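# Place a tray part into the fixture's corner-keyed pocket

## Task

Pick up a single part from the black tray and put it down in the pocket on the raised fixture's top so that the part's cut corner sits in the pocket's matching cut corner and the part lies flat and fully seated.

## Robot and tools

Robot: two arms, left_arm and right_arm, each ending in a sixteen-motor four-fingered hand (three fingers plus a thumb). right_arm has a right hand; left_arm has its mirror image, a left hand. Calibrated bases in the scene frame: left_arm at (+0.022, +0.343, +0.036) m, right_arm at (+0.018, -0.281, +0.029) m, both turned almost not at all about z. A camera stand is behind the arms.

Scene frame: origin on the table surface, halfway between the arms; +x points out over the table, +z up, +y toward left_arm. Reported hand positions (metres) and quaternions (wxyz) are in this frame and may be off by a few cm.

Hand point axes (right hand): +z runs along straightened fingers toward the tips; +x crosses the palm away from the thumb; +y leaves the palm face (palm surface at y = -0.062 m, fingers at y = -0.076). On the left hand +x instead points toward the thumb. Straight fingertips end about 0.12 m beyond the hand point; bending fingers swings tips toward +y. A rigid mast sits near the wrist on the palm side (x +0.05 to +0.10, z -0.16 to -0.11, y up to +0.06; x sign flipped on the left hand) and can strike things.

execute_actions(actions, cameras): actions is a list of actions; each action is a table of 1 to 15 rows, each row one 1/30 s control step; a short table repeats its final row to fill 15 steps; each action lasts 0.5 s. Each row has exactly 48 numbers, all in [-1, 1], covering both arms even if one is idle: left dx, dy, dz, rx, ry, rz, left hand's 16 motor goals, left current_limit, left speed, then the same 24 for the right arm.
- dx..rz are an offset, not a pose: measured from that arm's Hand target as it stood when the action began, along that target's own axes. Every row in one action is relative to that same start, so rows do not accumulate; successive actions and calls do. Scale: 1.0 = 0.6 m for dx, dy, dz and 180 degrees for the rotation vector rx, ry, rz. All zeros re-requests the current target.
- The 16 hand numbers are absolute goal angles, each mapped linearly between its hinge's two stops. Order: index_mcp, index_abd, index_pip, index_dip, middle_mcp, middle_abd, middle_pip, middle_dip, ring_mcp, ring_abd, ring_pip, ring_dip, thumb_cmc, thumb_axl, thumb_mcp, thumb_ipl. Straight values: _mcp +0.75, _abd 0.00, _pip +0.58, _dip +0.70; thumb_cmc +0.71, thumb_axl +0.68, thumb_mcp +0.23, thumb_ipl +0.17. Moving toward -1 curls fingers toward the palm, swings _abd away from the thumb, brings the thumb round in front of the palm (cmc) and bends the thumb (mcp, ipl). A 0 is a real goal: to keep a hand unchanged, resend its hand_goal, hand_current_limit and hand_speed.
- current_limit: -1 maps to 0 mA, +1 to 550 mA (floor 11 mA); it also limits hinge speed and very low values may not lift a finger. speed: set-points move at (speed+1)/2 of 8.5 rad/s. Start values: current_limit +0.4, speed -0.6; last sent values persist.
- cameras: list of names (cam_high, cam_low 504x504; cam_left_wrist, cam_right_wrist 672x504), ["all"] or []. Omitted/null gives all only when actions is empty. An unknown name voids the call.

zoom_image(camera, region): enlarges part of that camera's latest image; region [x0, y0, x1, y1] in pixels from the top-left, at most 504 by 504. read_manual(section) only returns licence text. finished_scene(scene) ends the scene irreversibly; scene is 1 or 2; later calls in the same reply act in the next scene.

Results: end_effector_position and quat per arm; Hand target (last commanded pose after clipping, the base for the next offsets); joint positions, velocities (may read "within noise"), torques (include arm weight; joints 3 and 4 wrap at ±28 N m); step readings of position during motion; motor temperatures. Per hand: hand_goal, hand_measured, hand_current_ma (positive means pushing toward -1), hand_state per motor (moving, goal, blocked, overload), hand_current_limit, hand_speed.

Motion behaviour: commanded orientation is clipped to within 40 degrees of the measured one each step. The hand often stops short or sags lower, especially carrying weight; resend the remaining gap as a new offset, and command somewhat higher to compensate. Very small moves may not start. To release a push, send the target back beyond the hand's actual position. Near the first joint's axis a small move can swing the whole arm.

Gripping: a finger presses only while its goal lies past the object's surface; pressure grows with that gap up to the current cap. Repeating hand_goal keeps a grip; sending hand_measured loosens it. A motor at 495 mA or more for a cumulative 5 s shuts off for 10 s and drops its load.

Avoid: parts leaving the table, dropping or releasing a moving part, slamming into the fixture or table, hard presses, any contact between the two arms or one hand squeezing the other's fingers, and pushing into unreachable poses (heats motors; 85 °C gives MOTOR HOT, 100 °C drops the arm for 30-60 s). Occasional external nudges may move loose objects. The placement must hold after the robot lets go; thinking time also advances the scene.

Each tool is called after ">>>" by a JSON object that holds its "api" and its "payload", one argument or row to a line.

## Session

>>> {"api": "execute_actions", "payload": {
  "actions": []
}}

Scene clock: 0.00 s.
left_arm: end_effector_position=(+0.2379, +0.5972, +0.3041) hand_goal=(+0.754, +0.000, +0.576, +0.696, +0.754, +0.000, +0.576, +0.696, +0.754, +0.000, +0.576, +0.696, +0.714, +0.678, +0.226, +0.168) hand_measured=(+0.754, +0.000, +0.576, +0.696, +0.754, +0.000, +0.576, +0.696, +0.754, +0.000, +0.576, +0.696, +0.714, +0.678, +0.226, +0.168) hand_current_ma=(+0, +0, +0, +0, +0, +0, +0, +0, +0, +0, +0, +0, +0, +0, +0, +0) hand_state=(goal, goal, goal, goal, goal, goal, goal, goal, goal, goal, goal, goal, goal, goal, goal, goal) hand_current_limit=0.40 hand_speed=-0.60 end_effector_quat_wxyz=(+0.108, -0.152, +0.982, -0.015) | right_arm: end_effector_position=(+0.0913, -0.5848, +0.1901) hand_goal=(+0.754, +0.000, +0.576, +0.696, +0.754, +0.000, +0.576, +0.696, +0.754, +0.000, +0.576, +0.696, +0.714, +0.678, +0.226, +0.168) hand_measured=(+0.754, +0.000, +0.576, +0.696, +0.754, +0.000, +0.576, +0.696, +0.754, +0.000, +0.576, +0.696, +0.714, +0.678, +0.226, +0.168) hand_current_ma=(+0, +0, +0, +0, +0, +0, +0, +0, +0, +0, +0, +0, +0, +0, +0, +0) hand_state=(goal, goal, goal, goal, goal, goal, goal, goal, goal, goal, goal, goal, goal, goal, goal, goal) hand_current_limit=0.40 hand_speed=-0.60 end_effector_quat_wxyz=(+0.165, +0.737, +0.636, +0.159)
Joint positions: left_arm=[0.657 1.054 1.124 -1.467 0.133 -1.213] | right_arm=[-1.856 1.151 0.742 -1.253 -0.454 -1.722]
Joint velocities: within noise
Joint torques (N m): no reading
Motor temperatures (°C): left_arm=[19 26 23 19 20 23] | right_arm=[24 22 21 24 20 24]
Heat: left arm: hottest shoulder 26 °C; right arm: hottest waist 24 °C.
Hand target: left_arm +0.2429, +0.6012, +0.3168; +0.122, -0.150, +0.981, -0.007 | right_arm +0.0891, -0.5926, +0.1990; +0.173, +0.736, +0.638, +0.148

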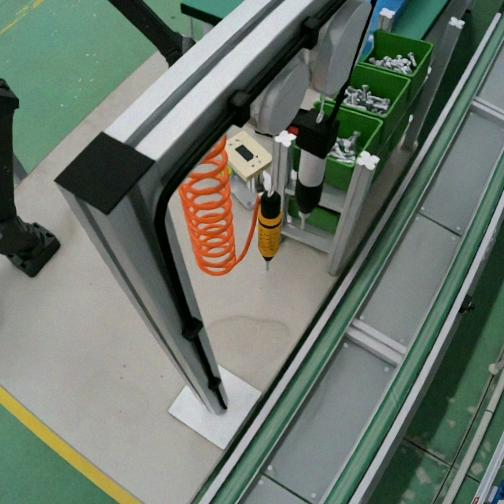

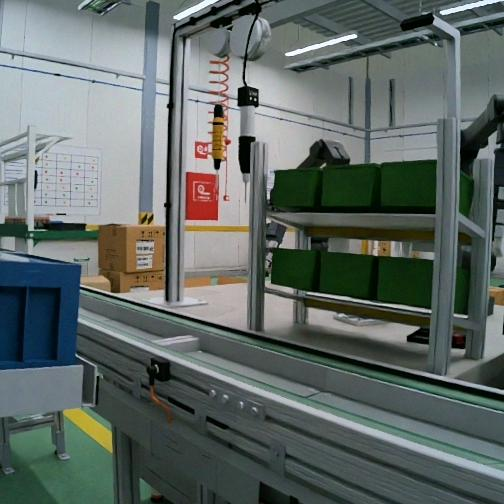

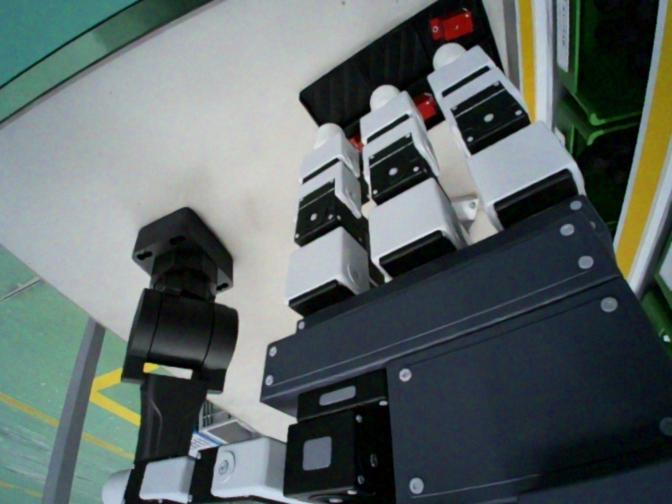

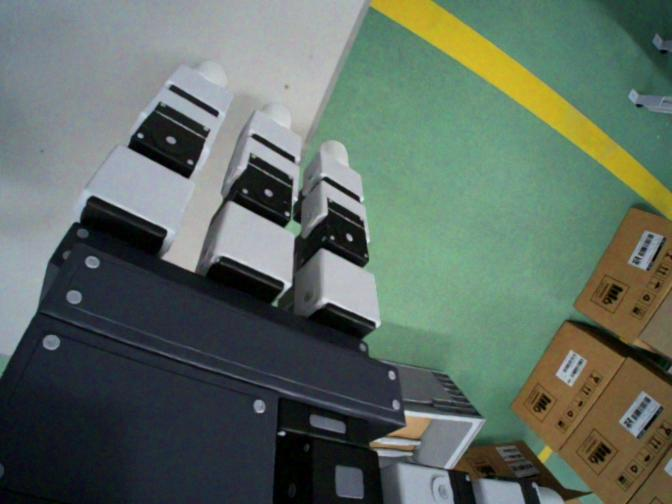

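>>> {"api": "zoom_image", "payload": {
  "camera": "cam_high",
  "region": [180, 90, 340, 250]
}}

>>> {"api": "zoom_image", "payload": {
  "camera": "cam_left_wrist",
  "region": [280, 0, 600, 260]
}}

>>> {"api": "zoom_image", "payload": {
  "camera": "cam_low",
  "region": [240, 120, 504, 384]
}}

Scaled by 3.150 from the camera's 504x504 image, which has a finer 720x720 frame.

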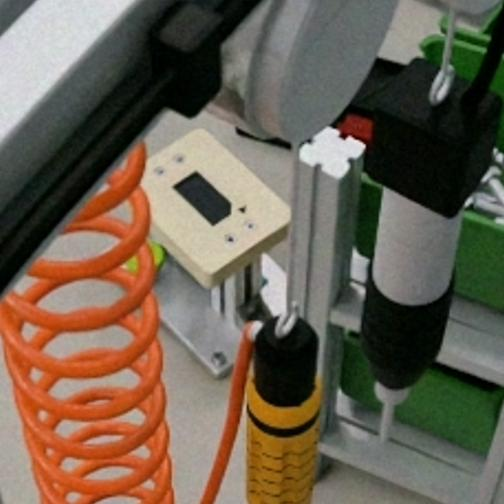

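Scaled by 1.575 from the camera's 672x504 image, which has a finer 960x720 frame.

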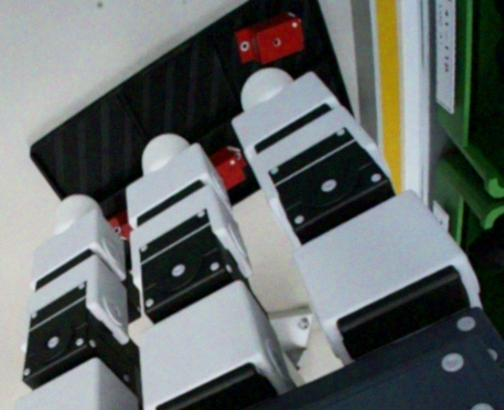

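Scaled by 1.909 from the camera's 504x504 image, which has a finer 720x720 frame.

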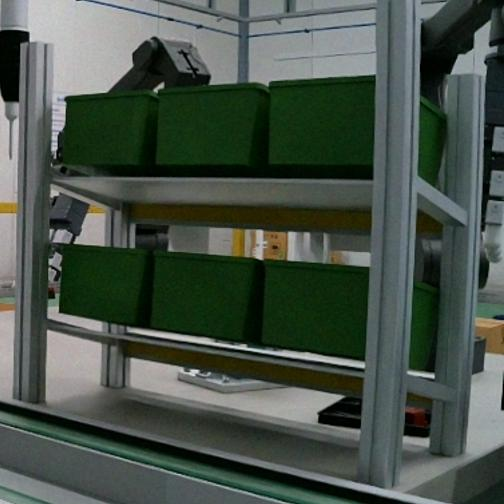

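>>> {"api": "zoom_image", "payload": {
  "camera": "cam_left_wrist",
  "region": [390, 0, 530, 105]
}}

>>> {"api": "zoom_image", "payload": {
  "camera": "cam_high",
  "region": [220, 120, 280, 180]
}}

Scaled by 3.600 from the camera's 672x504 image, which has a finer 960x720 frame.

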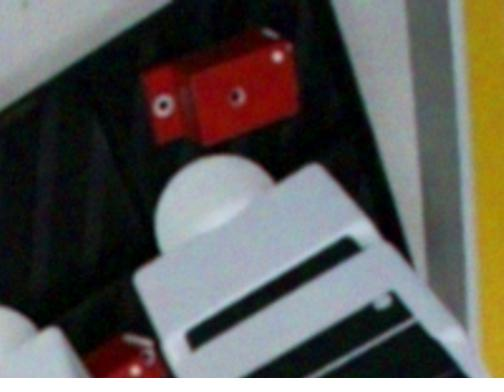

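Scaled by 8.400 from the camera's 504x504 image, which has a finer 720x720 frame.

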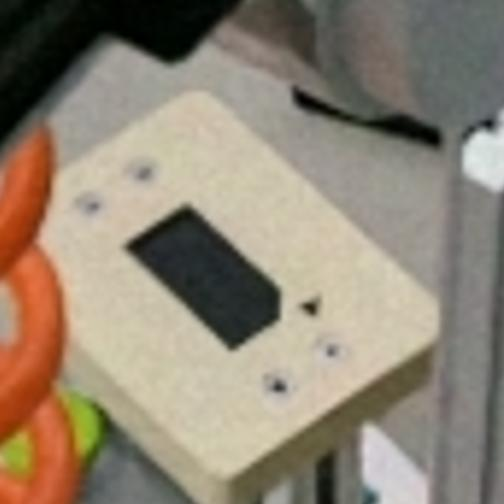

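>>> {"api": "execute_actions", "payload": {
  "actions": [
    [[-0.0403,0.0763,-0.0627,0,0,0,0.4,0,0.2,0.4,0.4,0,0.2,0.4,0.4,0,0.2,0.4,0.714,0.678,0.226,0.168,0.4,-0.6,0,0,0,0,0,0,0.754,0,0.576,0.696,0.754,0,0.576,0.696,0.754,0,0.576,0.696,0.714,0.678,0.226,0.168,0.4,-0.6]],
    [[-0.0403,0.0763,-0.0627,0,0,0,0,0,-0.1,0.2,0,0,-0.1,0.2,0,0,-0.1,0.2,0.714,0.678,0.226,0.168,0.4,-0.6,0,0,0,0,0,0,0.754,0,0.576,0.696,0.754,0,0.576,0.696,0.754,0,0.576,0.696,0.714,0.678,0.226,0.168,0.4,-0.6]],
    [[-0.0403,0.0763,-0.0627,0,0,0,-0.205,0,-0.3,0.116,-0.205,0,-0.3,0.116,-0.205,0,-0.3,0.116,0.714,0.678,0.226,0.168,0.4,-0.6,0,0,0,0,0,0,0.754,0,0.576,0.696,0.754,0,0.576,0.696,0.754,0,0.576,0.696,0.714,0.678,0.226,0.168,0.4,-0.6]]
  ],
  "cameras": ["cam_left_wrist","cam_high"]
}}

Scene clock: 4.50 s.
left_arm: end_effector_position=(+0.2382, +0.7448, +0.4222) hand_goal=(-0.204, +0.000, -0.300, +0.116, -0.204, +0.000, -0.300, +0.116, -0.204, +0.000, -0.300, +0.116, +0.714, +0.678, +0.226, +0.168) hand_measured=(-0.190, +0.000, -0.294, +0.118, -0.188, +0.000, -0.294, +0.118, -0.190, +0.000, -0.292, +0.118, +0.714, +0.678, +0.222, +0.168) hand_current_ma=(+34, +0, +12, +4, +36, +0, +12, +4, +32, +0, +13, +4, +0, -1, -9, +0) hand_state=(goal, goal, goal, goal, goal, goal, goal, goal, goal, goal, goal, goal, goal, goal, goal, goal) hand_current_limit=0.40 hand_speed=-0.60 end_effector_quat_wxyz=(+0.133, -0.158, +0.978, +0.014) | right_arm: end_effector_position=(+0.0913, -0.5848, +0.1901) hand_goal=(+0.754, +0.000, +0.576, +0.696, +0.754, +0.000, +0.576, +0.696, +0.754, +0.000, +0.576, +0.696, +0.714, +0.678, +0.226, +0.168) hand_measured=(+0.754, +0.000, +0.576, +0.696, +0.754, +0.000, +0.576, +0.696, +0.754, +0.000, +0.576, +0.696, +0.716, +0.678, +0.224, +0.168) hand_current_ma=(+1, +0, +1, +0, +1, +0, +1, +0, +1, +0, +1, +0, +3, -1, -5, -1) hand_state=(goal, goal, goal, goal, goal, goal, goal, goal, goal, goal, goal, goal, goal, goal, goal, goal) hand_current_limit=0.40 hand_speed=-0.60 end_effector_quat_wxyz=(+0.165, +0.737, +0.636, +0.159)
Joint positions: left_arm=[0.947 1.353 1.667 -1.678 0.171 -0.943] | right_arm=[-1.856 1.151 0.742 -1.253 -0.454 -1.722]
Joint torques (N m): left_arm=[1.03 -10.93 11.82 0.57 -0.04 0.17] | right_arm=[-0.03 -4.84 8.29 0.01 -0.59 0.03]
Heat: left arm: hottest shoulder 26 °C; right arm: hottest waist 24 °C.
Hand target: left_arm +0.2425, +0.7513, +0.4365; +0.122, -0.150, +0.981, -0.007 | right_arm +0.0891, -0.5926, +0.1990; +0.173, +0.736, +0.638, +0.148
Off the commanded pose: left_arm 0.016 m, 3 deg | right_arm 0.012 m, 2 deg.
joint sent to its limit (left arm) — joint 4 (wrist pitch), lower limit. The joint targets are off in orientation, not in position.
Step readings (end_effector_position of left_arm | right_arm):
0: (+0.2379, +0.5972, +0.3041) | (+0.0913, -0.5848, +0.1901)
1: (+0.2371, +0.5992, +0.3065) | (+0.0913, -0.5848, +0.1901)
2: (+0.2355, +0.6024, +0.3103) | (+0.0913, -0.5848, +0.1901)
4: (+0.2333, +0.6222, +0.3252) | (+0.0913, -0.5848, +0.1901)
8: (+0.2356, +0.6470, +0.3419) | (+0.0913, -0.5848, +0.1901)
15: (+0.2360, +0.6457, +0.3409) | (+0.0913, -0.5848, +0.1901)
16: (+0.2349, +0.6478, +0.3438) | (+0.0913, -0.5848, +0.1901)
17: (+0.2347, +0.6504, +0.3489) | (+0.0913, -0.5848, +0.1901)
19: (+0.2354, +0.6712, +0.3664) | (+0.0913, -0.5848, +0.1901)
23: (+0.2379, +0.6980, +0.3833) | (+0.0913, -0.5848, +0.1901)
30: (+0.2378, +0.6963, +0.3810) | (+0.0913, -0.5848, +0.1901)
31: (+0.2369, +0.6985, +0.3838) | (+0.0913, -0.5848, +0.1901)
32: (+0.2378, +0.7026, +0.3892) | (+0.0913, -0.5848, +0.1901)
34: (+0.2396, +0.7232, +0.4064) | (+0.0913, -0.5848, +0.1901)
38: (+0.2376, +0.7439, +0.4219) | (+0.0913, -0.5848, +0.1901)
45: (+0.2380, +0.7446, +0.4221) | (+0.0913, -0.5848, +0.1901)
Images, in order (width x height): cam_high 504x504, cam_left_wrist 672x504.

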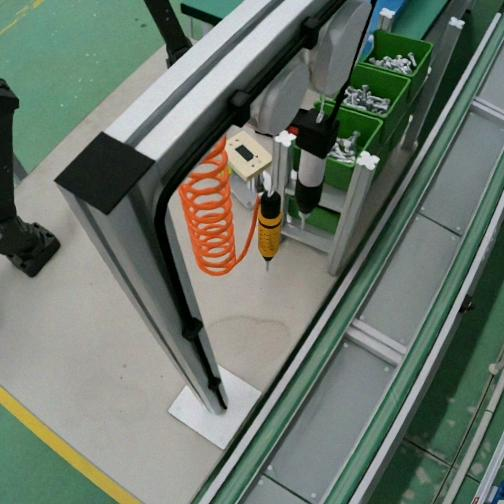

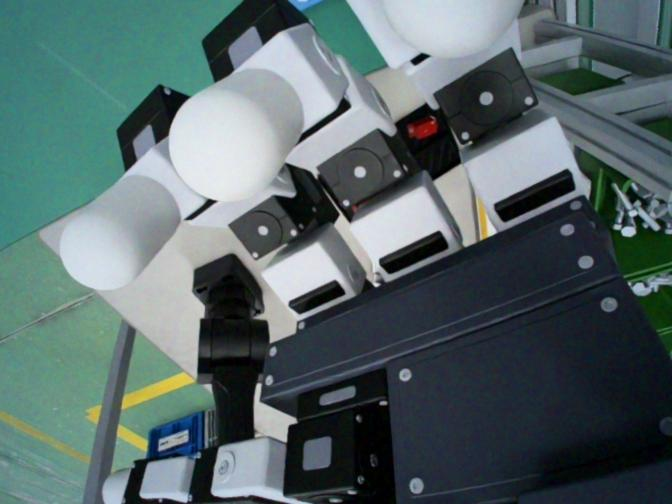

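>>> {"api": "execute_actions", "payload": {
  "actions": [
    [[-0.047,0.002,0.029,-0.033,-0.007,-0.135,0.754,0,0.576,0.696,0.754,0,0.576,0.696,0.754,0,0.576,0.696,0.714,0.678,0.226,0.168,0.4,-0.2,0,0,0,0,0,0,0.754,0,0.576,0.696,0.754,0,0.576,0.696,0.754,0,0.576,0.696,0.714,0.678,0.226,0.168,0.4,-0.6]],
    [[0,0,0,-0.033,-0.007,-0.135,0.754,0,0.576,0.696,0.754,0,0.576,0.696,0.754,0,0.576,0.696,0.714,0.678,0.226,0.168,0.4,-0.2,0,0,0,0,0,0,0.754,0,0.576,0.696,0.754,0,0.576,0.696,0.754,0,0.576,0.696,0.714,0.678,0.226,0.168,0.4,-0.6]],
    [[0,0,0,-0.033,-0.007,-0.135,0.754,0,0.576,0.696,0.754,0,0.576,0.696,0.754,0,0.576,0.696,0.714,0.678,0.226,0.168,0.4,-0.2,0,0,0,0,0,0,0.754,0,0.576,0.696,0.754,0,0.576,0.696,0.754,0,0.576,0.696,0.714,0.678,0.226,0.168,0.4,-0.6]]
  ],
  "cameras": ["cam_left_wrist","cam_high"]
}}

Scene clock: 7.47 s.
left_arm: end_effector_position=(+0.2707, +0.7550, +0.4129) hand_goal=(+0.754, +0.000, +0.576, +0.696, +0.754, +0.000, +0.576, +0.696, +0.754, +0.000, +0.576, +0.696, +0.714, +0.678, +0.226, +0.168) hand_measured=(+0.752, +0.000, +0.574, +0.694, +0.752, +0.000, +0.574, +0.694, +0.754, +0.000, +0.574, +0.694, +0.712, +0.678, +0.222, +0.168) hand_current_ma=(-4, +0, -3, -3, -2, +0, -3, -3, -1, +0, -2, -3, -3, -1, -10, +0) hand_state=(goal, goal, goal, goal, goal, goal, goal, goal, goal, goal, goal, goal, goal, goal, goal, goal) hand_current_limit=0.40 hand_speed=-0.20 end_effector_quat_wxyz=(+0.107, -0.637, +0.762, +0.047) | right_arm: end_effector_position=(+0.0913, -0.5848, +0.1901) hand_goal=(+0.754, +0.000, +0.576, +0.696, +0.754, +0.000, +0.576, +0.696, +0.754, +0.000, +0.576, +0.696, +0.714, +0.678, +0.226, +0.168) hand_measured=(+0.754, +0.000, +0.576, +0.696, +0.754, +0.000, +0.576, +0.696, +0.754, +0.000, +0.576, +0.696, +0.716, +0.678, +0.224, +0.168) hand_current_ma=(+1, +0, +1, +0, +1, +0, +1, +0, +1, +0, +1, +0, +3, -1, -5, -1) hand_state=(goal, goal, goal, goal, goal, goal, goal, goal, goal, goal, goal, goal, goal, goal, goal, goal) hand_current_limit=0.40 hand_speed=-0.60 end_effector_quat_wxyz=(+0.165, +0.737, +0.636, +0.159)
Joint positions: left_arm=[0.859 1.65 1.985 -1.677 -0.052 -2.079] | right_arm=[-1.856 1.151 0.742 -1.253 -0.454 -1.722]
Joint torques (N m): left_arm=[1.49 -16.62 12.21 0.34 -0.22 -0.09] | right_arm=[-0.03 -4.84 8.29 0.01 -0.59 0.03]
Heat: left arm: hottest shoulder 26 °C; right arm: hottest waist 24 °C.
Hand target: left_arm +0.2724, +0.7612, +0.4261; +0.100, -0.717, +0.686, +0.069 | right_arm +0.0891, -0.5926, +0.1990; +0.173, +0.736, +0.638, +0.148
Off the commanded pose: left_arm 0.015 m, 13 deg | right_arm 0.012 m, 2 deg.
joint sent to its limit (left arm) — joint 4 (wrist pitch), lower limit; joint 6 (wrist roll), lower limit. The joint targets are off in orientation, not in position.
Step readings (end_effector_position of left_arm | right_arm):
0: (+0.2382, +0.7448, +0.4222) | (+0.0913, -0.5848, +0.1901)
1: (+0.2371, +0.7448, +0.4221) | (+0.0913, -0.5848, +0.1901)
2: (+0.2365, +0.7468, +0.4264) | (+0.0913, -0.5848, +0.1901)
4: (+0.2509, +0.7536, +0.4322) | (+0.0913, -0.5848, +0.1901)
8: (+0.2731, +0.7602, +0.4177) | (+0.0913, -0.5848, +0.1901)
15: (+0.2751, +0.7617, +0.3960) | (+0.0913, -0.5848, +0.1901)
16: (+0.2708, +0.7606, +0.3990) | (+0.0913, -0.5848, +0.1901)
17: (+0.2669, +0.7603, +0.4031) | (+0.0913, -0.5848, +0.1901)
19: (+0.2640, +0.7624, +0.4123) | (+0.0913, -0.5848, +0.1901)
23: (+0.2650, +0.7633, +0.4196) | (+0.0913, -0.5848, +0.1901)
30: (+0.2652, +0.7594, +0.4133) | (+0.0913, -0.5848, +0.1901)
31: (+0.2645, +0.7583, +0.4131) | (+0.0913, -0.5848, +0.1901)
32: (+0.2645, +0.7582, +0.4146) | (+0.0913, -0.5848, +0.1901)
34: (+0.2678, +0.7600, +0.4169) | (+0.0913, -0.5848, +0.1901)
38: (+0.2703, +0.7584, +0.4142) | (+0.0913, -0.5848, +0.1901)
45: (+0.2707, +0.7557, +0.4130) | (+0.0913, -0.5848, +0.1901)
Images, in order (width x height): cam_high 504x504, cam_left_wrist 672x504.

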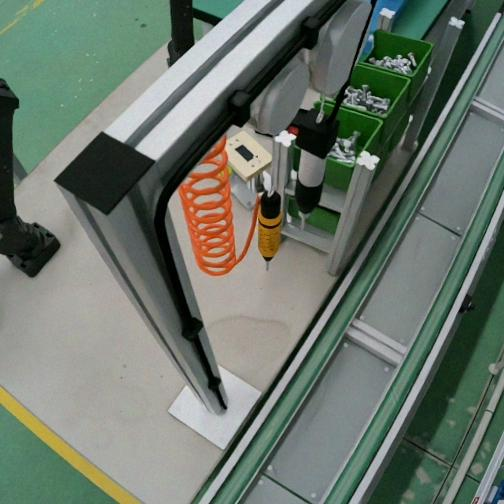

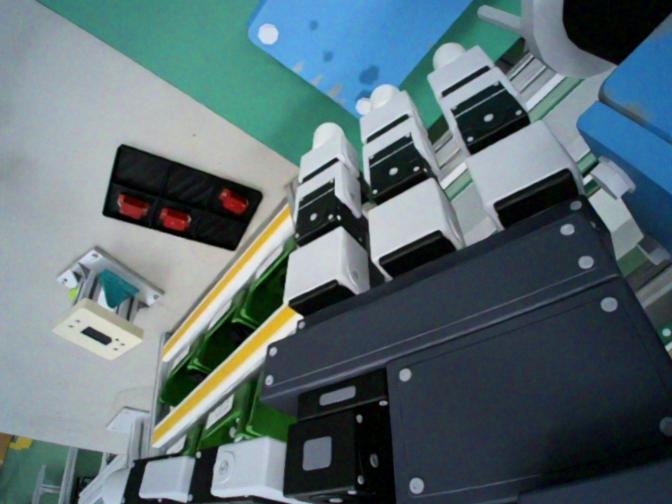

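>>> {"api": "zoom_image", "payload": {
  "camera": "cam_left_wrist",
  "region": [95, 135, 275, 270]
}}

>>> {"api": "zoom_image", "payload": {
  "camera": "cam_left_wrist",
  "region": [40, 240, 170, 370]
}}

Scaled by 2.800 from the camera's 672x504 image, which has a finer 960x720 frame.

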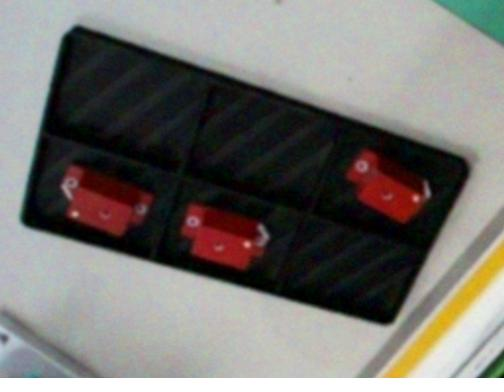

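Scaled by 3.877 from the camera's 672x504 image, which has a finer 960x720 frame.

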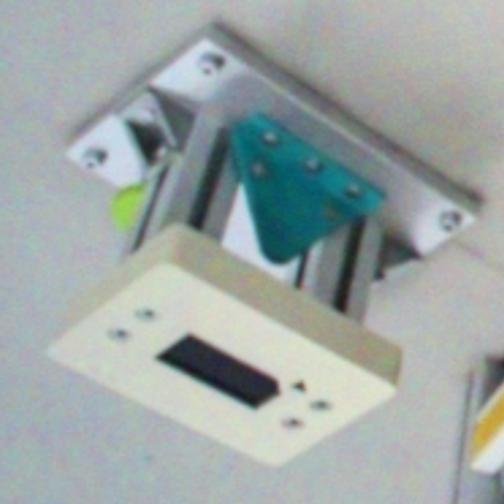

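>>> {"api": "execute_actions", "payload": {
  "actions": [
    [[0.0875,0.0076,0.087,0,0,0,0.754,0,0.576,0.696,0.754,0,0.576,0.696,0.754,0,0.576,0.696,0.714,0.678,0.226,0.168,0.4,-0.2,0,0,0,0,0,0,0.754,0,0.576,0.696,0.754,0,0.576,0.696,0.754,0,0.576,0.696,0.714,0.678,0.226,0.168,0.4,-0.6]],
    [[0.0875,0.0076,0.087,0,0,0,0.754,0,0.576,0.696,0.754,0,0.576,0.696,0.754,0,0.576,0.696,0.714,0.678,0.226,0.168,0.4,-0.2,0,0,0,0,0,0,0.754,0,0.576,0.696,0.754,0,0.576,0.696,0.754,0,0.576,0.696,0.714,0.678,0.226,0.168,0.4,-0.6]],
    [[0.0875,0.0076,0.087,0,0,0,0.754,0,0.576,0.696,0.754,0,0.576,0.696,0.754,0,0.576,0.696,0.714,0.678,0.226,0.168,0.4,-0.2,0,0,0,0,0,0,0.754,0,0.576,0.696,0.754,0,0.576,0.696,0.754,0,0.576,0.696,0.714,0.678,0.226,0.168,0.4,-0.6]]
  ],
  "cameras": ["cam_left_wrist","cam_high"]
}}

Scene clock: 10.77 s.
left_arm: end_effector_position=(+0.2657, +0.6407, +0.2237) hand_goal=(+0.754, +0.000, +0.576, +0.696, +0.754, +0.000, +0.576, +0.696, +0.754, +0.000, +0.576, +0.696, +0.714, +0.678, +0.226, +0.168) hand_measured=(+0.752, -0.002, +0.574, +0.694, +0.752, -0.002, +0.574, +0.694, +0.752, +0.000, +0.574, +0.694, +0.714, +0.678, +0.224, +0.168) hand_current_ma=(-3, -1, -2, -3, -3, -1, -2, -3, -3, -1, -1, -3, -1, -1, -6, +0) hand_state=(goal, goal, goal, goal, goal, goal, goal, goal, goal, goal, goal, goal, goal, goal, goal, goal) hand_current_limit=0.40 hand_speed=-0.20 end_effector_quat_wxyz=(+0.081, -0.581, +0.810, -0.007) | right_arm: end_effector_position=(+0.0913, -0.5848, +0.1901) hand_goal=(+0.754, +0.000, +0.576, +0.696, +0.754, +0.000, +0.576, +0.696, +0.754, +0.000, +0.576, +0.696, +0.714, +0.678, +0.226, +0.168) hand_measured=(+0.754, +0.000, +0.576, +0.696, +0.754, +0.000, +0.576, +0.696, +0.754, +0.000, +0.576, +0.696, +0.716, +0.678, +0.224, +0.168) hand_current_ma=(+1, +0, +1, +0, +1, +0, +1, +0, +1, +0, +1, +0, +3, -1, -5, -1) hand_state=(goal, goal, goal, goal, goal, goal, goal, goal, goal, goal, goal, goal, goal, goal, goal, goal) hand_current_limit=0.40 hand_speed=-0.60 end_effector_quat_wxyz=(+0.165, +0.737, +0.636, +0.159)
Joint positions: left_arm=[0.718 1.405 1.216 -1.222 0.033 -2.081] | right_arm=[-1.856 1.151 0.742 -1.253 -0.454 -1.722]
Joint torques (N m): left_arm=[0.91 -14.8 9.8 1.22 -0.16 -0.09] | right_arm=[-0.03 -4.78 8.29 0.01 -0.59 0.03]
Heat: left arm: hottest shoulder 26 °C; right arm: hottest waist 24 °C.
Hand target: left_arm +0.2727, +0.6451, +0.2363; +0.100, -0.717, +0.686, +0.069 | right_arm +0.0891, -0.5926, +0.1990; +0.173, +0.736, +0.638, +0.148
Off the commanded pose: left_arm 0.015 m, 23 deg | right_arm 0.012 m, 2 deg.
joint sent to its limit (left arm) — joint 6 (wrist roll), lower limit. The joint targets are off in orientation, not in position.
Step readings (end_effector_position of left_arm | right_arm):
0: (+0.2707, +0.7550, +0.4129) | (+0.0913, -0.5848, +0.1901)
1: (+0.2715, +0.7528, +0.4041) | (+0.0913, -0.5848, +0.1901)
2: (+0.2710, +0.7496, +0.3971) | (+0.0913, -0.5848, +0.1901)
4: (+0.2628, +0.7327, +0.3724) | (+0.0913, -0.5848, +0.1901)
8: (+0.2634, +0.7212, +0.3505) | (+0.0913, -0.5848, +0.1901)
15: (+0.2678, +0.7237, +0.3508) | (+0.0913, -0.5848, +0.1901)
16: (+0.2685, +0.7203, +0.3416) | (+0.0913, -0.5848, +0.1901)
17: (+0.2693, +0.7185, +0.3344) | (+0.0913, -0.5848, +0.1901)
19: (+0.2614, +0.6981, +0.3083) | (+0.0913, -0.5848, +0.1901)
23: (+0.2629, +0.6784, +0.2854) | (+0.0913, -0.5848, +0.1901)
30: (+0.2678, +0.6818, +0.2869) | (+0.0913, -0.5848, +0.1901)
31: (+0.2683, +0.6786, +0.2791) | (+0.0913, -0.5848, +0.1901)
32: (+0.2700, +0.6775, +0.2721) | (+0.0913, -0.5848, +0.1901)
34: (+0.2637, +0.6597, +0.2481) | (+0.0913, -0.5848, +0.1901)
38: (+0.2610, +0.6378, +0.2238) | (+0.0913, -0.5848, +0.1901)
45: (+0.2655, +0.6406, +0.2237) | (+0.0913, -0.5848, +0.1901)
Images, in order (width x height): cam_high 504x504, cam_left_wrist 672x504.

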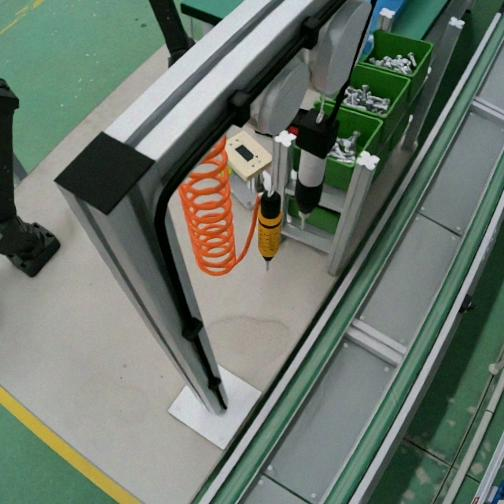

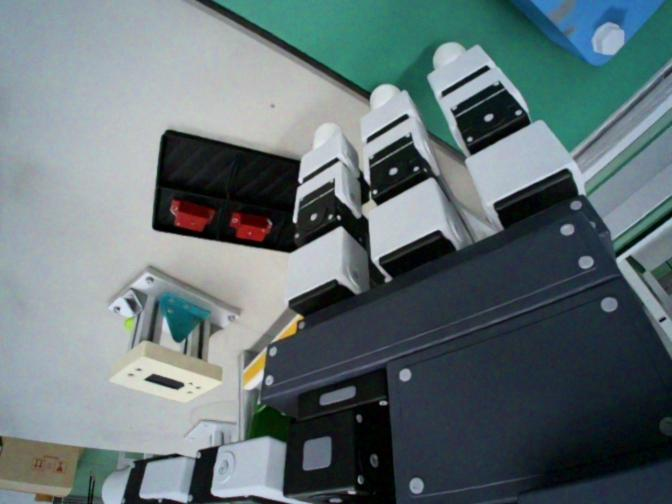

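>>> {"api": "zoom_image", "payload": {
  "camera": "cam_left_wrist",
  "region": [145, 120, 305, 260]
}}

>>> {"api": "zoom_image", "payload": {
  "camera": "cam_left_wrist",
  "region": [100, 255, 240, 405]
}}

>>> {"api": "zoom_image", "payload": {
  "camera": "cam_left_wrist",
  "region": [165, 190, 275, 250]
}}

Scaled by 3.150 from the camera's 672x504 image, which has a finer 960x720 frame.

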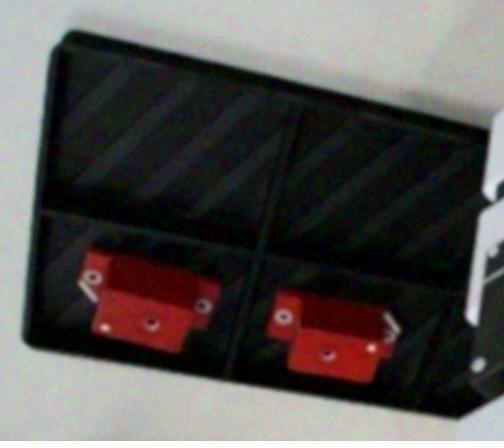

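Scaled by 3.360 from the camera's 672x504 image, which has a finer 960x720 frame.

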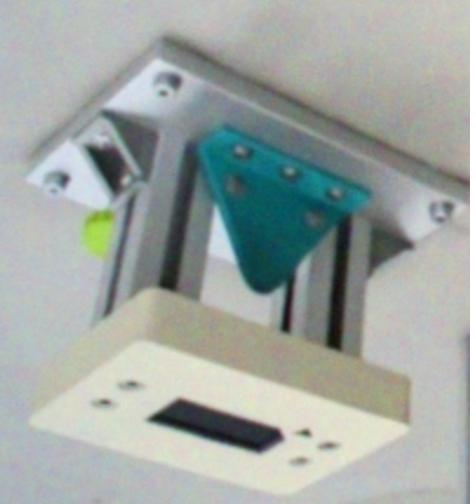

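Scaled by 4.582 from the camera's 672x504 image, which has a finer 960x720 frame.

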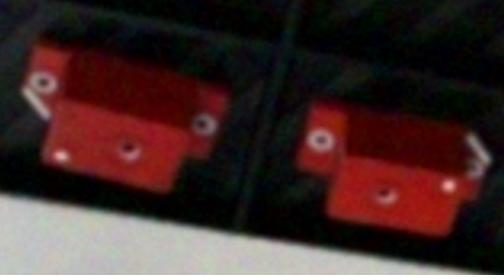

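>>> {"api": "execute_actions", "payload": {
  "actions": []
}}

>>> {"api": "zoom_image", "payload": {
  "camera": "cam_low",
  "region": [390, 310, 480, 360]
}}

>>> {"api": "zoom_image", "payload": {
  "camera": "cam_left_wrist",
  "region": [150, 180, 220, 240]
}}

Scene clock: 13.53 s.
left_arm: end_effector_position=(+0.2657, +0.6407, +0.2237) hand_goal=(+0.754, +0.000, +0.576, +0.696, +0.754, +0.000, +0.576, +0.696, +0.754, +0.000, +0.576, +0.696, +0.714, +0.678, +0.226, +0.168) hand_measured=(+0.752, -0.002, +0.574, +0.694, +0.752, -0.002, +0.574, +0.694, +0.752, +0.000, +0.574, +0.694, +0.714, +0.678, +0.224, +0.168) hand_current_ma=(-3, -1, -2, -3, -3, -1, -2, -3, -3, -1, -1, -3, -1, -1, -6, +0) hand_state=(goal, goal, goal, goal, goal, goal, goal, goal, goal, goal, goal, goal, goal, goal, goal, goal) hand_current_limit=0.40 hand_speed=-0.20 end_effector_quat_wxyz=(+0.081, -0.581, +0.810, -0.007) | right_arm: end_effector_position=(+0.0913, -0.5848, +0.1901) hand_goal=(+0.754, +0.000, +0.576, +0.696, +0.754, +0.000, +0.576, +0.696, +0.754, +0.000, +0.576, +0.696, +0.714, +0.678, +0.226, +0.168) hand_measured=(+0.754, +0.000, +0.576, +0.696, +0.754, +0.000, +0.576, +0.696, +0.754, +0.000, +0.576, +0.696, +0.716, +0.678, +0.224, +0.168) hand_current_ma=(+1, +0, +1, +0, +1, +0, +1, +0, +1, +0, +1, +0, +3, -1, -5, -1) hand_state=(goal, goal, goal, goal, goal, goal, goal, goal, goal, goal, goal, goal, goal, goal, goal, goal) hand_current_limit=0.40 hand_speed=-0.60 end_effector_quat_wxyz=(+0.165, +0.737, +0.636, +0.159)
Joint positions: left_arm=[0.718 1.405 1.216 -1.222 0.033 -2.081] | right_arm=[-1.856 1.151 0.742 -1.253 -0.454 -1.722]
Joint velocities: within noise
Joint torques (N m): left_arm=[0.85 -14.74 9.83 1.22 -0.16 -0.09] | right_arm=[-0.03 -4.84 8.29 0.01 -0.59 0.03]
Motor temperatures (°C): left_arm=[19 26 25 19 20 23] | right_arm=[24 22 22 24 20 24]
Heat: left arm: hottest shoulder 26 °C; right arm: hottest waist 24 °C.
Hand target: left_arm +0.2727, +0.6451, +0.2363; +0.100, -0.717, +0.686, +0.069 | right_arm +0.0891, -0.5926, +0.1990; +0.173, +0.736, +0.638, +0.148
Off the commanded pose: left_arm 0.015 m, 23 deg | right_arm 0.012 m, 2 deg.

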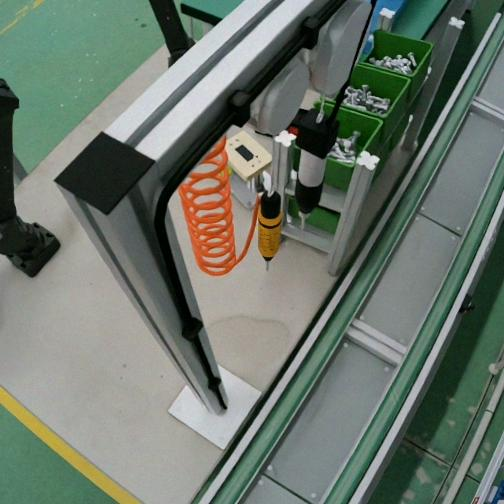

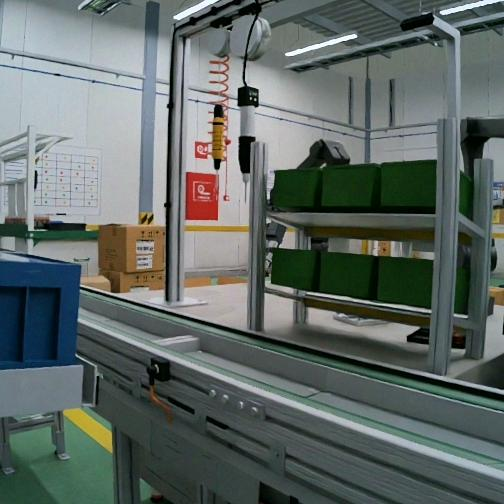

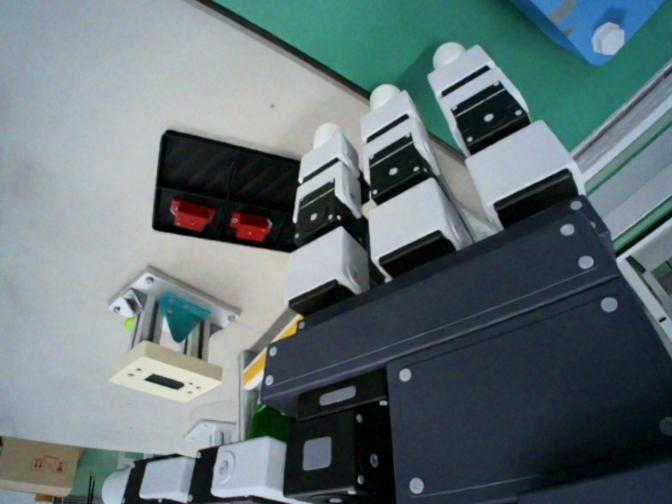

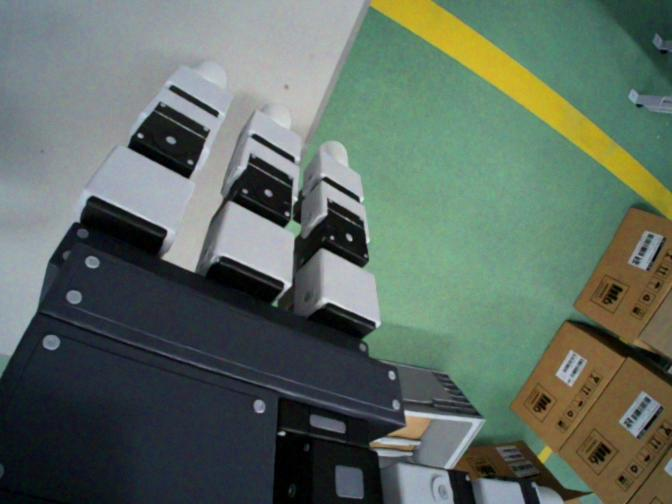

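Scaled by 5.600 from the camera's 504x504 image, which has a finer 720x720 frame.

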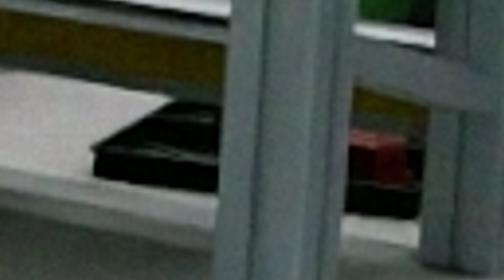

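Scaled by 7.200 from the camera's 672x504 image, which has a finer 960x720 frame.

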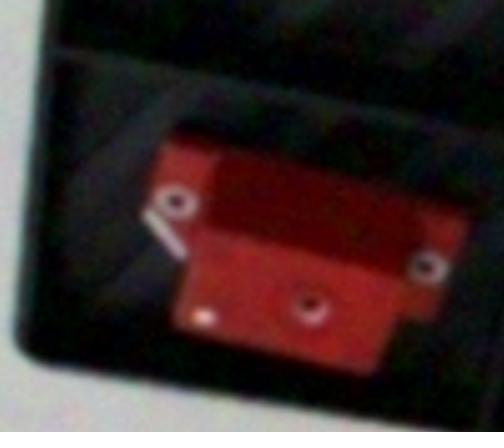

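>>> {"api": "execute_actions", "payload": {
  "actions": [
    [[-0.0118,-0.0025,-0.048,0.0149,0.0243,0.1594,0.754,0.1,0.576,0.696,0.754,-0.1,0.576,0.696,-0.479,0,-0.737,0.261,-0.143,0.678,-0.281,-0.319,0.4,-0.3,0,0,0,0,0,0,0.754,0,0.576,0.696,0.754,0,0.576,0.696,0.754,0,0.576,0.696,0.714,0.678,0.226,0.168,0.4,-0.6]],
    [[0,0,0,0.0149,0.0243,0.1594,0.754,0.1,0.576,0.696,0.754,-0.1,0.576,0.696,-0.479,0,-0.737,0.261,-0.143,0.678,-0.281,-0.319,0.4,-0.3,0,0,0,0,0,0,0.754,0,0.576,0.696,0.754,0,0.576,0.696,0.754,0,0.576,0.696,0.714,0.678,0.226,0.168,0.4,-0.6]],
    [[0,0,0,0.0149,0.0243,0.1594,0.754,0.1,0.576,0.696,0.754,-0.1,0.576,0.696,-0.479,0,-0.737,0.261,-0.143,0.678,-0.281,-0.319,0.4,-0.3,0,0,0,0,0,0,0.754,0,0.576,0.696,0.754,0,0.576,0.696,0.754,0,0.576,0.696,0.714,0.678,0.226,0.168,0.4,-0.6]]
  ],
  "cameras": ["cam_left_wrist"]
}}

Scene clock: 18.63 s.
left_arm: end_effector_position=(+0.2771, +0.6432, +0.2592) hand_goal=(+0.754, +0.100, +0.576, +0.696, +0.754, -0.100, +0.576, +0.696, -0.478, +0.000, -0.736, +0.262, -0.142, +0.678, -0.280, -0.318) hand_measured=(+0.754, +0.098, +0.576, +0.694, +0.752, -0.098, +0.576, +0.694, -0.462, +0.000, -0.734, +0.264, -0.140, +0.678, -0.280, -0.316) hand_current_ma=(-1, -3, +0, -3, -3, +3, +0, -3, +37, +0, +4, +3, +1, +0, -1, +3) hand_state=(goal, goal, goal, goal, goal, goal, goal, goal, goal, goal, goal, goal, goal, goal, goal, goal) hand_current_limit=0.40 hand_speed=-0.30 end_effector_quat_wxyz=(-0.004, -0.051, +0.999, +0.000) | right_arm: end_effector_position=(+0.0913, -0.5848, +0.1901) hand_goal=(+0.754, +0.000, +0.576, +0.696, +0.754, +0.000, +0.576, +0.696, +0.754, +0.000, +0.576, +0.696, +0.714, +0.678, +0.226, +0.168) hand_measured=(+0.754, +0.000, +0.576, +0.696, +0.754, +0.000, +0.576, +0.696, +0.754, +0.000, +0.576, +0.696, +0.716, +0.678, +0.224, +0.168) hand_current_ma=(+1, +0, +1, +0, +1, +0, +1, +0, +1, +0, +1, +0, +3, -1, -5, -1) hand_state=(goal, goal, goal, goal, goal, goal, goal, goal, goal, goal, goal, goal, goal, goal, goal, goal) hand_current_limit=0.40 hand_speed=-0.60 end_effector_quat_wxyz=(+0.165, +0.737, +0.636, +0.159)
Joint positions: left_arm=[0.631 1.291 1.178 -1.465 -0.004 -1.024] | right_arm=[-1.856 1.151 0.742 -1.253 -0.454 -1.722]
Joint torques (N m): left_arm=[1.85 -11.69 8.91 -0.18 -0.1 0.1] | right_arm=[-0.03 -4.84 8.29 0.01 -0.59 0.03]
Heat: left arm: hottest shoulder 27 °C; right arm: hottest waist 24 °C.
Hand target: left_arm +0.2727, +0.6453, +0.2660; +0.000, -0.052, +0.999, +0.000 | right_arm +0.0891, -0.5926, +0.1990; +0.173, +0.736, +0.638, +0.148
Off the commanded pose: left_arm 0.008 m, 1 deg | right_arm 0.012 m, 2 deg.
Step readings (end_effector_position of left_arm | right_arm):
0: (+0.2657, +0.6407, +0.2237) | (+0.0913, -0.5848, +0.1901)
1: (+0.2623, +0.6421, +0.2262) | (+0.0913, -0.5848, +0.1901)
2: (+0.2560, +0.6448, +0.2326) | (+0.0913, -0.5848, +0.1901)
4: (+0.2549, +0.6413, +0.2390) | (+0.0913, -0.5848, +0.1901)
8: (+0.2601, +0.6354, +0.2418) | (+0.0913, -0.5848, +0.1901)
15: (+0.2604, +0.6359, +0.2421) | (+0.0913, -0.5848, +0.1901)
16: (+0.2615, +0.6369, +0.2427) | (+0.0913, -0.5848, +0.1901)
17: (+0.2626, +0.6392, +0.2442) | (+0.0913, -0.5848, +0.1901)
19: (+0.2669, +0.6387, +0.2478) | (+0.0913, -0.5848, +0.1901)
23: (+0.2718, +0.6399, +0.2574) | (+0.0913, -0.5848, +0.1901)
30: (+0.2750, +0.6439, +0.2623) | (+0.0913, -0.5848, +0.1901)
31: (+0.2751, +0.6446, +0.2617) | (+0.0913, -0.5848, +0.1901)
32: (+0.2754, +0.6452, +0.2607) | (+0.0913, -0.5848, +0.1901)
34: (+0.2705, +0.6415, +0.2576) | (+0.0913, -0.5848, +0.1901)
38: (+0.2687, +0.6383, +0.2575) | (+0.0913, -0.5848, +0.1901)
45: (+0.2751, +0.6421, +0.2592) | (+0.0913, -0.5848, +0.1901)
Images, in order (width x height): cam_left_wrist 672x504.

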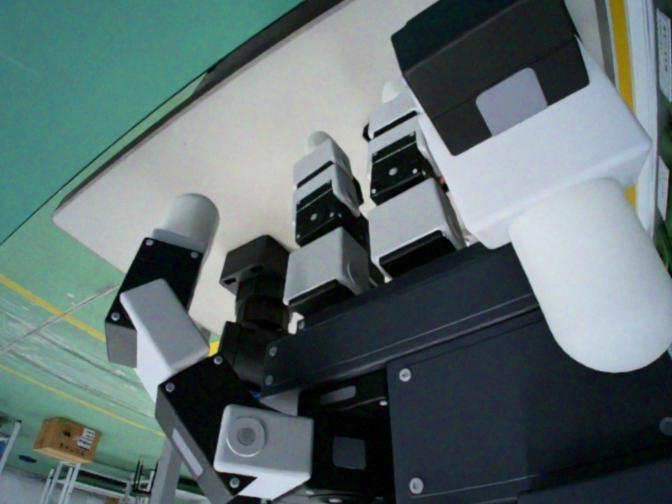

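>>> {"api": "execute_actions", "payload": {
  "actions": [
    [[0.0018,-0.0859,0.0222,0,0,0,0.754,0.1,0.576,0.696,0.754,-0.1,0.576,0.696,0.754,0,-0.883,-0.464,-0.143,0.678,-0.281,-0.319,0.4,-0.1,0,0,0,0,0,0,0.754,0,0.576,0.696,0.754,0,0.576,0.696,0.754,0,0.576,0.696,0.714,0.678,0.226,0.168,0.4,-0.6]],
    [[0.0018,-0.0859,0.0222,0,0,0,0.754,0.1,0.576,0.696,0.754,-0.1,0.576,0.696,0.754,0,-0.883,-0.464,-0.143,0.678,-0.281,-0.319,0.4,-0.1,0,0,0,0,0,0,0.754,0,0.576,0.696,0.754,0,0.576,0.696,0.754,0,0.576,0.696,0.714,0.678,0.226,0.168,0.4,-0.6]],
    [[0.0018,-0.0859,0.0222,0,0,0,0.754,0.1,0.576,0.696,0.754,-0.1,0.576,0.696,0.754,0,-0.883,-0.464,-0.143,0.678,-0.281,-0.319,0.4,-0.1,0,0,0,0,0,0,0.754,0,0.576,0.696,0.754,0,0.576,0.696,0.754,0,0.576,0.696,0.714,0.678,0.226,0.168,0.4,-0.6]]
  ],
  "cameras": ["cam_left_wrist","cam_high","cam_low"]
}}

Scene clock: 20.87 s.
left_arm: end_effector_position=(+0.2838, +0.4889, +0.2208) hand_goal=(+0.754, +0.100, +0.576, +0.696, +0.754, -0.100, +0.576, +0.696, +0.754, +0.000, -0.882, -0.464, -0.142, +0.678, -0.280, -0.318) hand_measured=(+0.752, +0.098, +0.576, +0.694, +0.752, -0.098, +0.576, +0.694, +0.754, +0.000, -0.878, -0.462, -0.142, +0.678, -0.282, -0.316) hand_current_ma=(-2, -2, -1, -3, -2, +1, -1, -3, +0, +0, +7, +3, +0, +0, -2, +3) hand_state=(goal, goal, goal, goal, goal, goal, goal, goal, goal, goal, goal, goal, goal, goal, goal, goal) hand_current_limit=0.40 hand_speed=-0.10 end_effector_quat_wxyz=(-0.015, -0.046, +0.999, -0.004) | right_arm: end_effector_position=(+0.0913, -0.5848, +0.1901) hand_goal=(+0.754, +0.000, +0.576, +0.696, +0.754, +0.000, +0.576, +0.696, +0.754, +0.000, +0.576, +0.696, +0.714, +0.678, +0.226, +0.168) hand_measured=(+0.754, +0.000, +0.576, +0.696, +0.754, +0.000, +0.576, +0.696, +0.754, +0.000, +0.576, +0.696, +0.716, +0.678, +0.224, +0.168) hand_current_ma=(+1, +0, +1, +0, +1, +0, +1, +0, +1, +0, +1, +0, +3, -1, -5, -1) hand_state=(goal, goal, goal, goal, goal, goal, goal, goal, goal, goal, goal, goal, goal, goal, goal, goal) hand_current_limit=0.40 hand_speed=-0.60 end_effector_quat_wxyz=(+0.165, +0.737, +0.636, +0.159)
Joint positions: left_arm=[0.198 1.157 0.966 -1.41 0.004 -1.445] | right_arm=[-1.856 1.151 0.742 -1.253 -0.454 -1.722]
Joint torques (N m): left_arm=[1.2 -9.17 8.43 0.7 -0.34 -0.09] | right_arm=[-0.09 -4.84 8.29 -0.01 -0.59 0.03]
Heat: left arm: hottest shoulder 27 °C; right arm: hottest waist 24 °C.
Hand target: left_arm +0.2857, +0.4911, +0.2259; +0.000, -0.052, +0.999, +0.000 | right_arm +0.0891, -0.5926, +0.1990; +0.173, +0.736, +0.638, +0.148
Off the commanded pose: left_arm 0.006 m, 2 deg | right_arm 0.012 m, 2 deg.
Step readings (end_effector_position of left_arm | right_arm):
0: (+0.2771, +0.6433, +0.2592) | (+0.0913, -0.5848, +0.1901)
1: (+0.2765, +0.6394, +0.2570) | (+0.0913, -0.5848, +0.1901)
2: (+0.2752, +0.6344, +0.2544) | (+0.0913, -0.5848, +0.1901)
4: (+0.2745, +0.6137, +0.2468) | (+0.0913, -0.5848, +0.1901)
8: (+0.2782, +0.5931, +0.2445) | (+0.0913, -0.5848, +0.1901)
15: (+0.2766, +0.5922, +0.2453) | (+0.0913, -0.5848, +0.1901)
16: (+0.2764, +0.5886, +0.2437) | (+0.0913, -0.5848, +0.1901)
17: (+0.2761, +0.5834, +0.2416) | (+0.0913, -0.5848, +0.1901)
19: (+0.2789, +0.5624, +0.2353) | (+0.0913, -0.5848, +0.1901)
23: (+0.2830, +0.5407, +0.2323) | (+0.0913, -0.5848, +0.1901)
30: (+0.2806, +0.5402, +0.2329) | (+0.0913, -0.5848, +0.1901)
31: (+0.2805, +0.5367, +0.2316) | (+0.0913, -0.5848, +0.1901)
32: (+0.2804, +0.5313, +0.2297) | (+0.0913, -0.5848, +0.1901)
34: (+0.2845, +0.5107, +0.2239) | (+0.0913, -0.5848, +0.1901)
38: (+0.2871, +0.4894, +0.2202) | (+0.0913, -0.5848, +0.1901)
45: (+0.2845, +0.4891, +0.2208) | (+0.0913, -0.5848, +0.1901)
Images, in order (width x height): cam_high 504x504, cam_low 504x504, cam_left_wrist 672x504.

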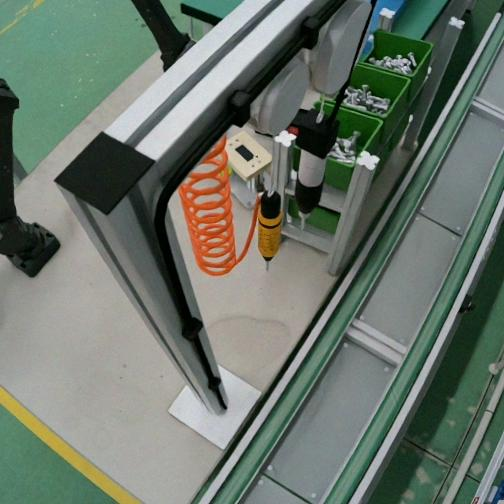

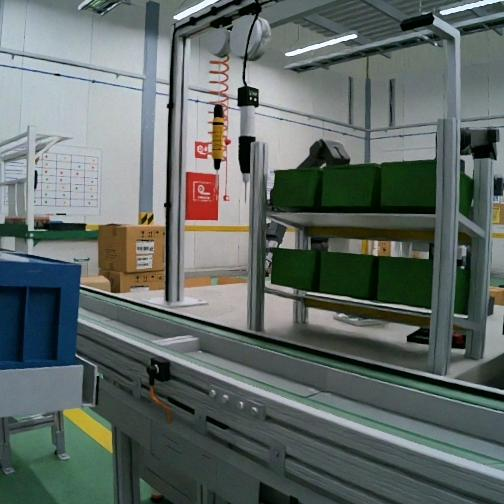

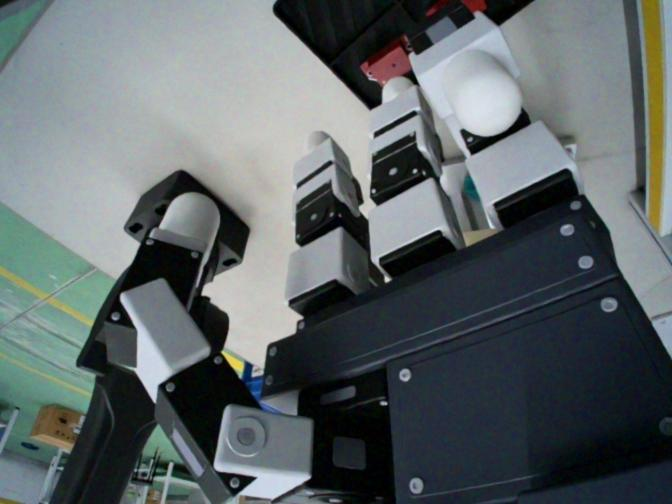

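>>> {"api": "zoom_image", "payload": {
  "camera": "cam_left_wrist",
  "region": [340, 0, 500, 120]
}}

Scaled by 3.150 from the camera's 672x504 image, which has a finer 960x720 frame.

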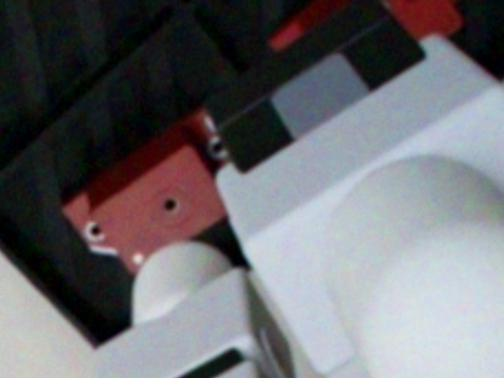

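>>> {"api": "execute_actions", "payload": {
  "actions": [
    [[-0.0393,-0.0242,0.05,0,0,0,0.754,0.1,0.576,0.696,0.754,-0.1,0.576,0.696,0.754,0,-0.883,-0.464,-0.143,0.678,-0.281,-0.319,0.4,-0.1,0,0,0,0,0,0,0.754,0,0.576,0.696,0.754,0,0.576,0.696,0.754,0,0.576,0.696,0.714,0.678,0.226,0.168,0.4,-0.6]]
  ],
  "cameras": ["cam_left_wrist"]
}}

>>> {"api": "zoom_image", "payload": {
  "camera": "cam_left_wrist",
  "region": [280, 0, 480, 160]
}}

Scene clock: 22.23 s.
left_arm: end_effector_position=(+0.3072, +0.4807, +0.1958) hand_goal=(+0.754, +0.100, +0.576, +0.696, +0.754, -0.100, +0.576, +0.696, +0.754, +0.000, -0.882, -0.464, -0.142, +0.678, -0.280, -0.318) hand_measured=(+0.752, +0.098, +0.576, +0.694, +0.752, -0.098, +0.576, +0.694, +0.754, +0.000, -0.878, -0.462, -0.142, +0.678, -0.282, -0.316) hand_current_ma=(-3, -1, -1, -3, -3, +2, -1, -3, +0, +0, +7, +3, +0, +0, -2, +3) hand_state=(goal, goal, goal, goal, goal, goal, goal, goal, goal, goal, goal, goal, goal, goal, goal, goal) hand_current_limit=0.40 hand_speed=-0.10 end_effector_quat_wxyz=(-0.006, -0.051, +0.999, -0.002) | right_arm: end_effector_position=(+0.0913, -0.5848, +0.1901) hand_goal=(+0.754, +0.000, +0.576, +0.696, +0.754, +0.000, +0.576, +0.696, +0.754, +0.000, +0.576, +0.696, +0.714, +0.678, +0.226, +0.168) hand_measured=(+0.754, +0.000, +0.576, +0.696, +0.754, +0.000, +0.576, +0.696, +0.754, +0.000, +0.576, +0.696, +0.716, +0.678, +0.224, +0.168) hand_current_ma=(+1, +0, +1, +0, +1, +0, +1, +0, +1, +0, +1, +0, +3, -1, -5, -1) hand_state=(goal, goal, goal, goal, goal, goal, goal, goal, goal, goal, goal, goal, goal, goal, goal, goal) hand_current_limit=0.40 hand_speed=-0.60 end_effector_quat_wxyz=(+0.165, +0.737, +0.636, +0.159)
Joint positions: left_arm=[0.157 1.223 0.951 -1.311 0.002 -1.498] | right_arm=[-1.856 1.151 0.742 -1.253 -0.454 -1.722]
Joint torques (N m): left_arm=[0.56 -8.82 8.09 0.73 -0.26 -0.1] | right_arm=[-0.03 -4.84 8.29 0.01 -0.59 0.03]
Heat: left arm: hottest shoulder 27 °C; right arm: hottest wrist pitch 24 °C.
Hand target: left_arm +0.3108, +0.4792, +0.1960; +0.000, -0.053, +0.999, +0.000 | right_arm +0.0891, -0.5926, +0.1990; +0.173, +0.736, +0.638, +0.148
Off the commanded pose: left_arm 0.004 m, 1 deg | right_arm 0.012 m, 2 deg.
Step readings (end_effector_position of left_arm | right_arm):
0: (+0.2838, +0.4889, +0.2208) | (+0.0913, -0.5848, +0.1901)
1: (+0.2853, +0.4882, +0.2195) | (+0.0913, -0.5848, +0.1901)
2: (+0.2910, +0.4877, +0.2168) | (+0.0913, -0.5848, +0.1901)
4: (+0.3015, +0.4846, +0.2102) | (+0.0913, -0.5848, +0.1901)
8: (+0.3087, +0.4811, +0.1982) | (+0.0913, -0.5848, +0.1901)
15: (+0.3073, +0.4807, +0.1958) | (+0.0913, -0.5848, +0.1901)
Images, in order (width x height): cam_left_wrist 672x504.

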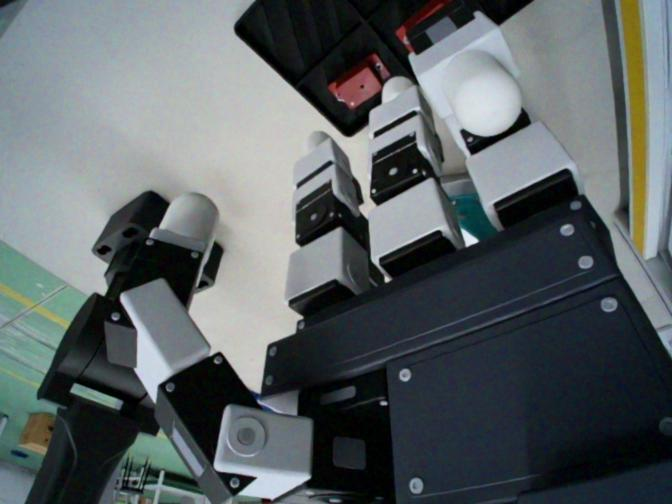

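Scaled by 2.520 from the camera's 672x504 image, which has a finer 960x720 frame.

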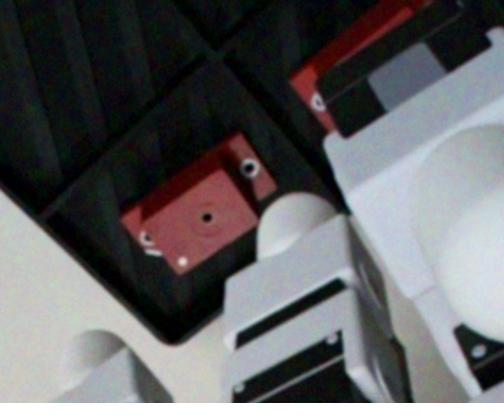

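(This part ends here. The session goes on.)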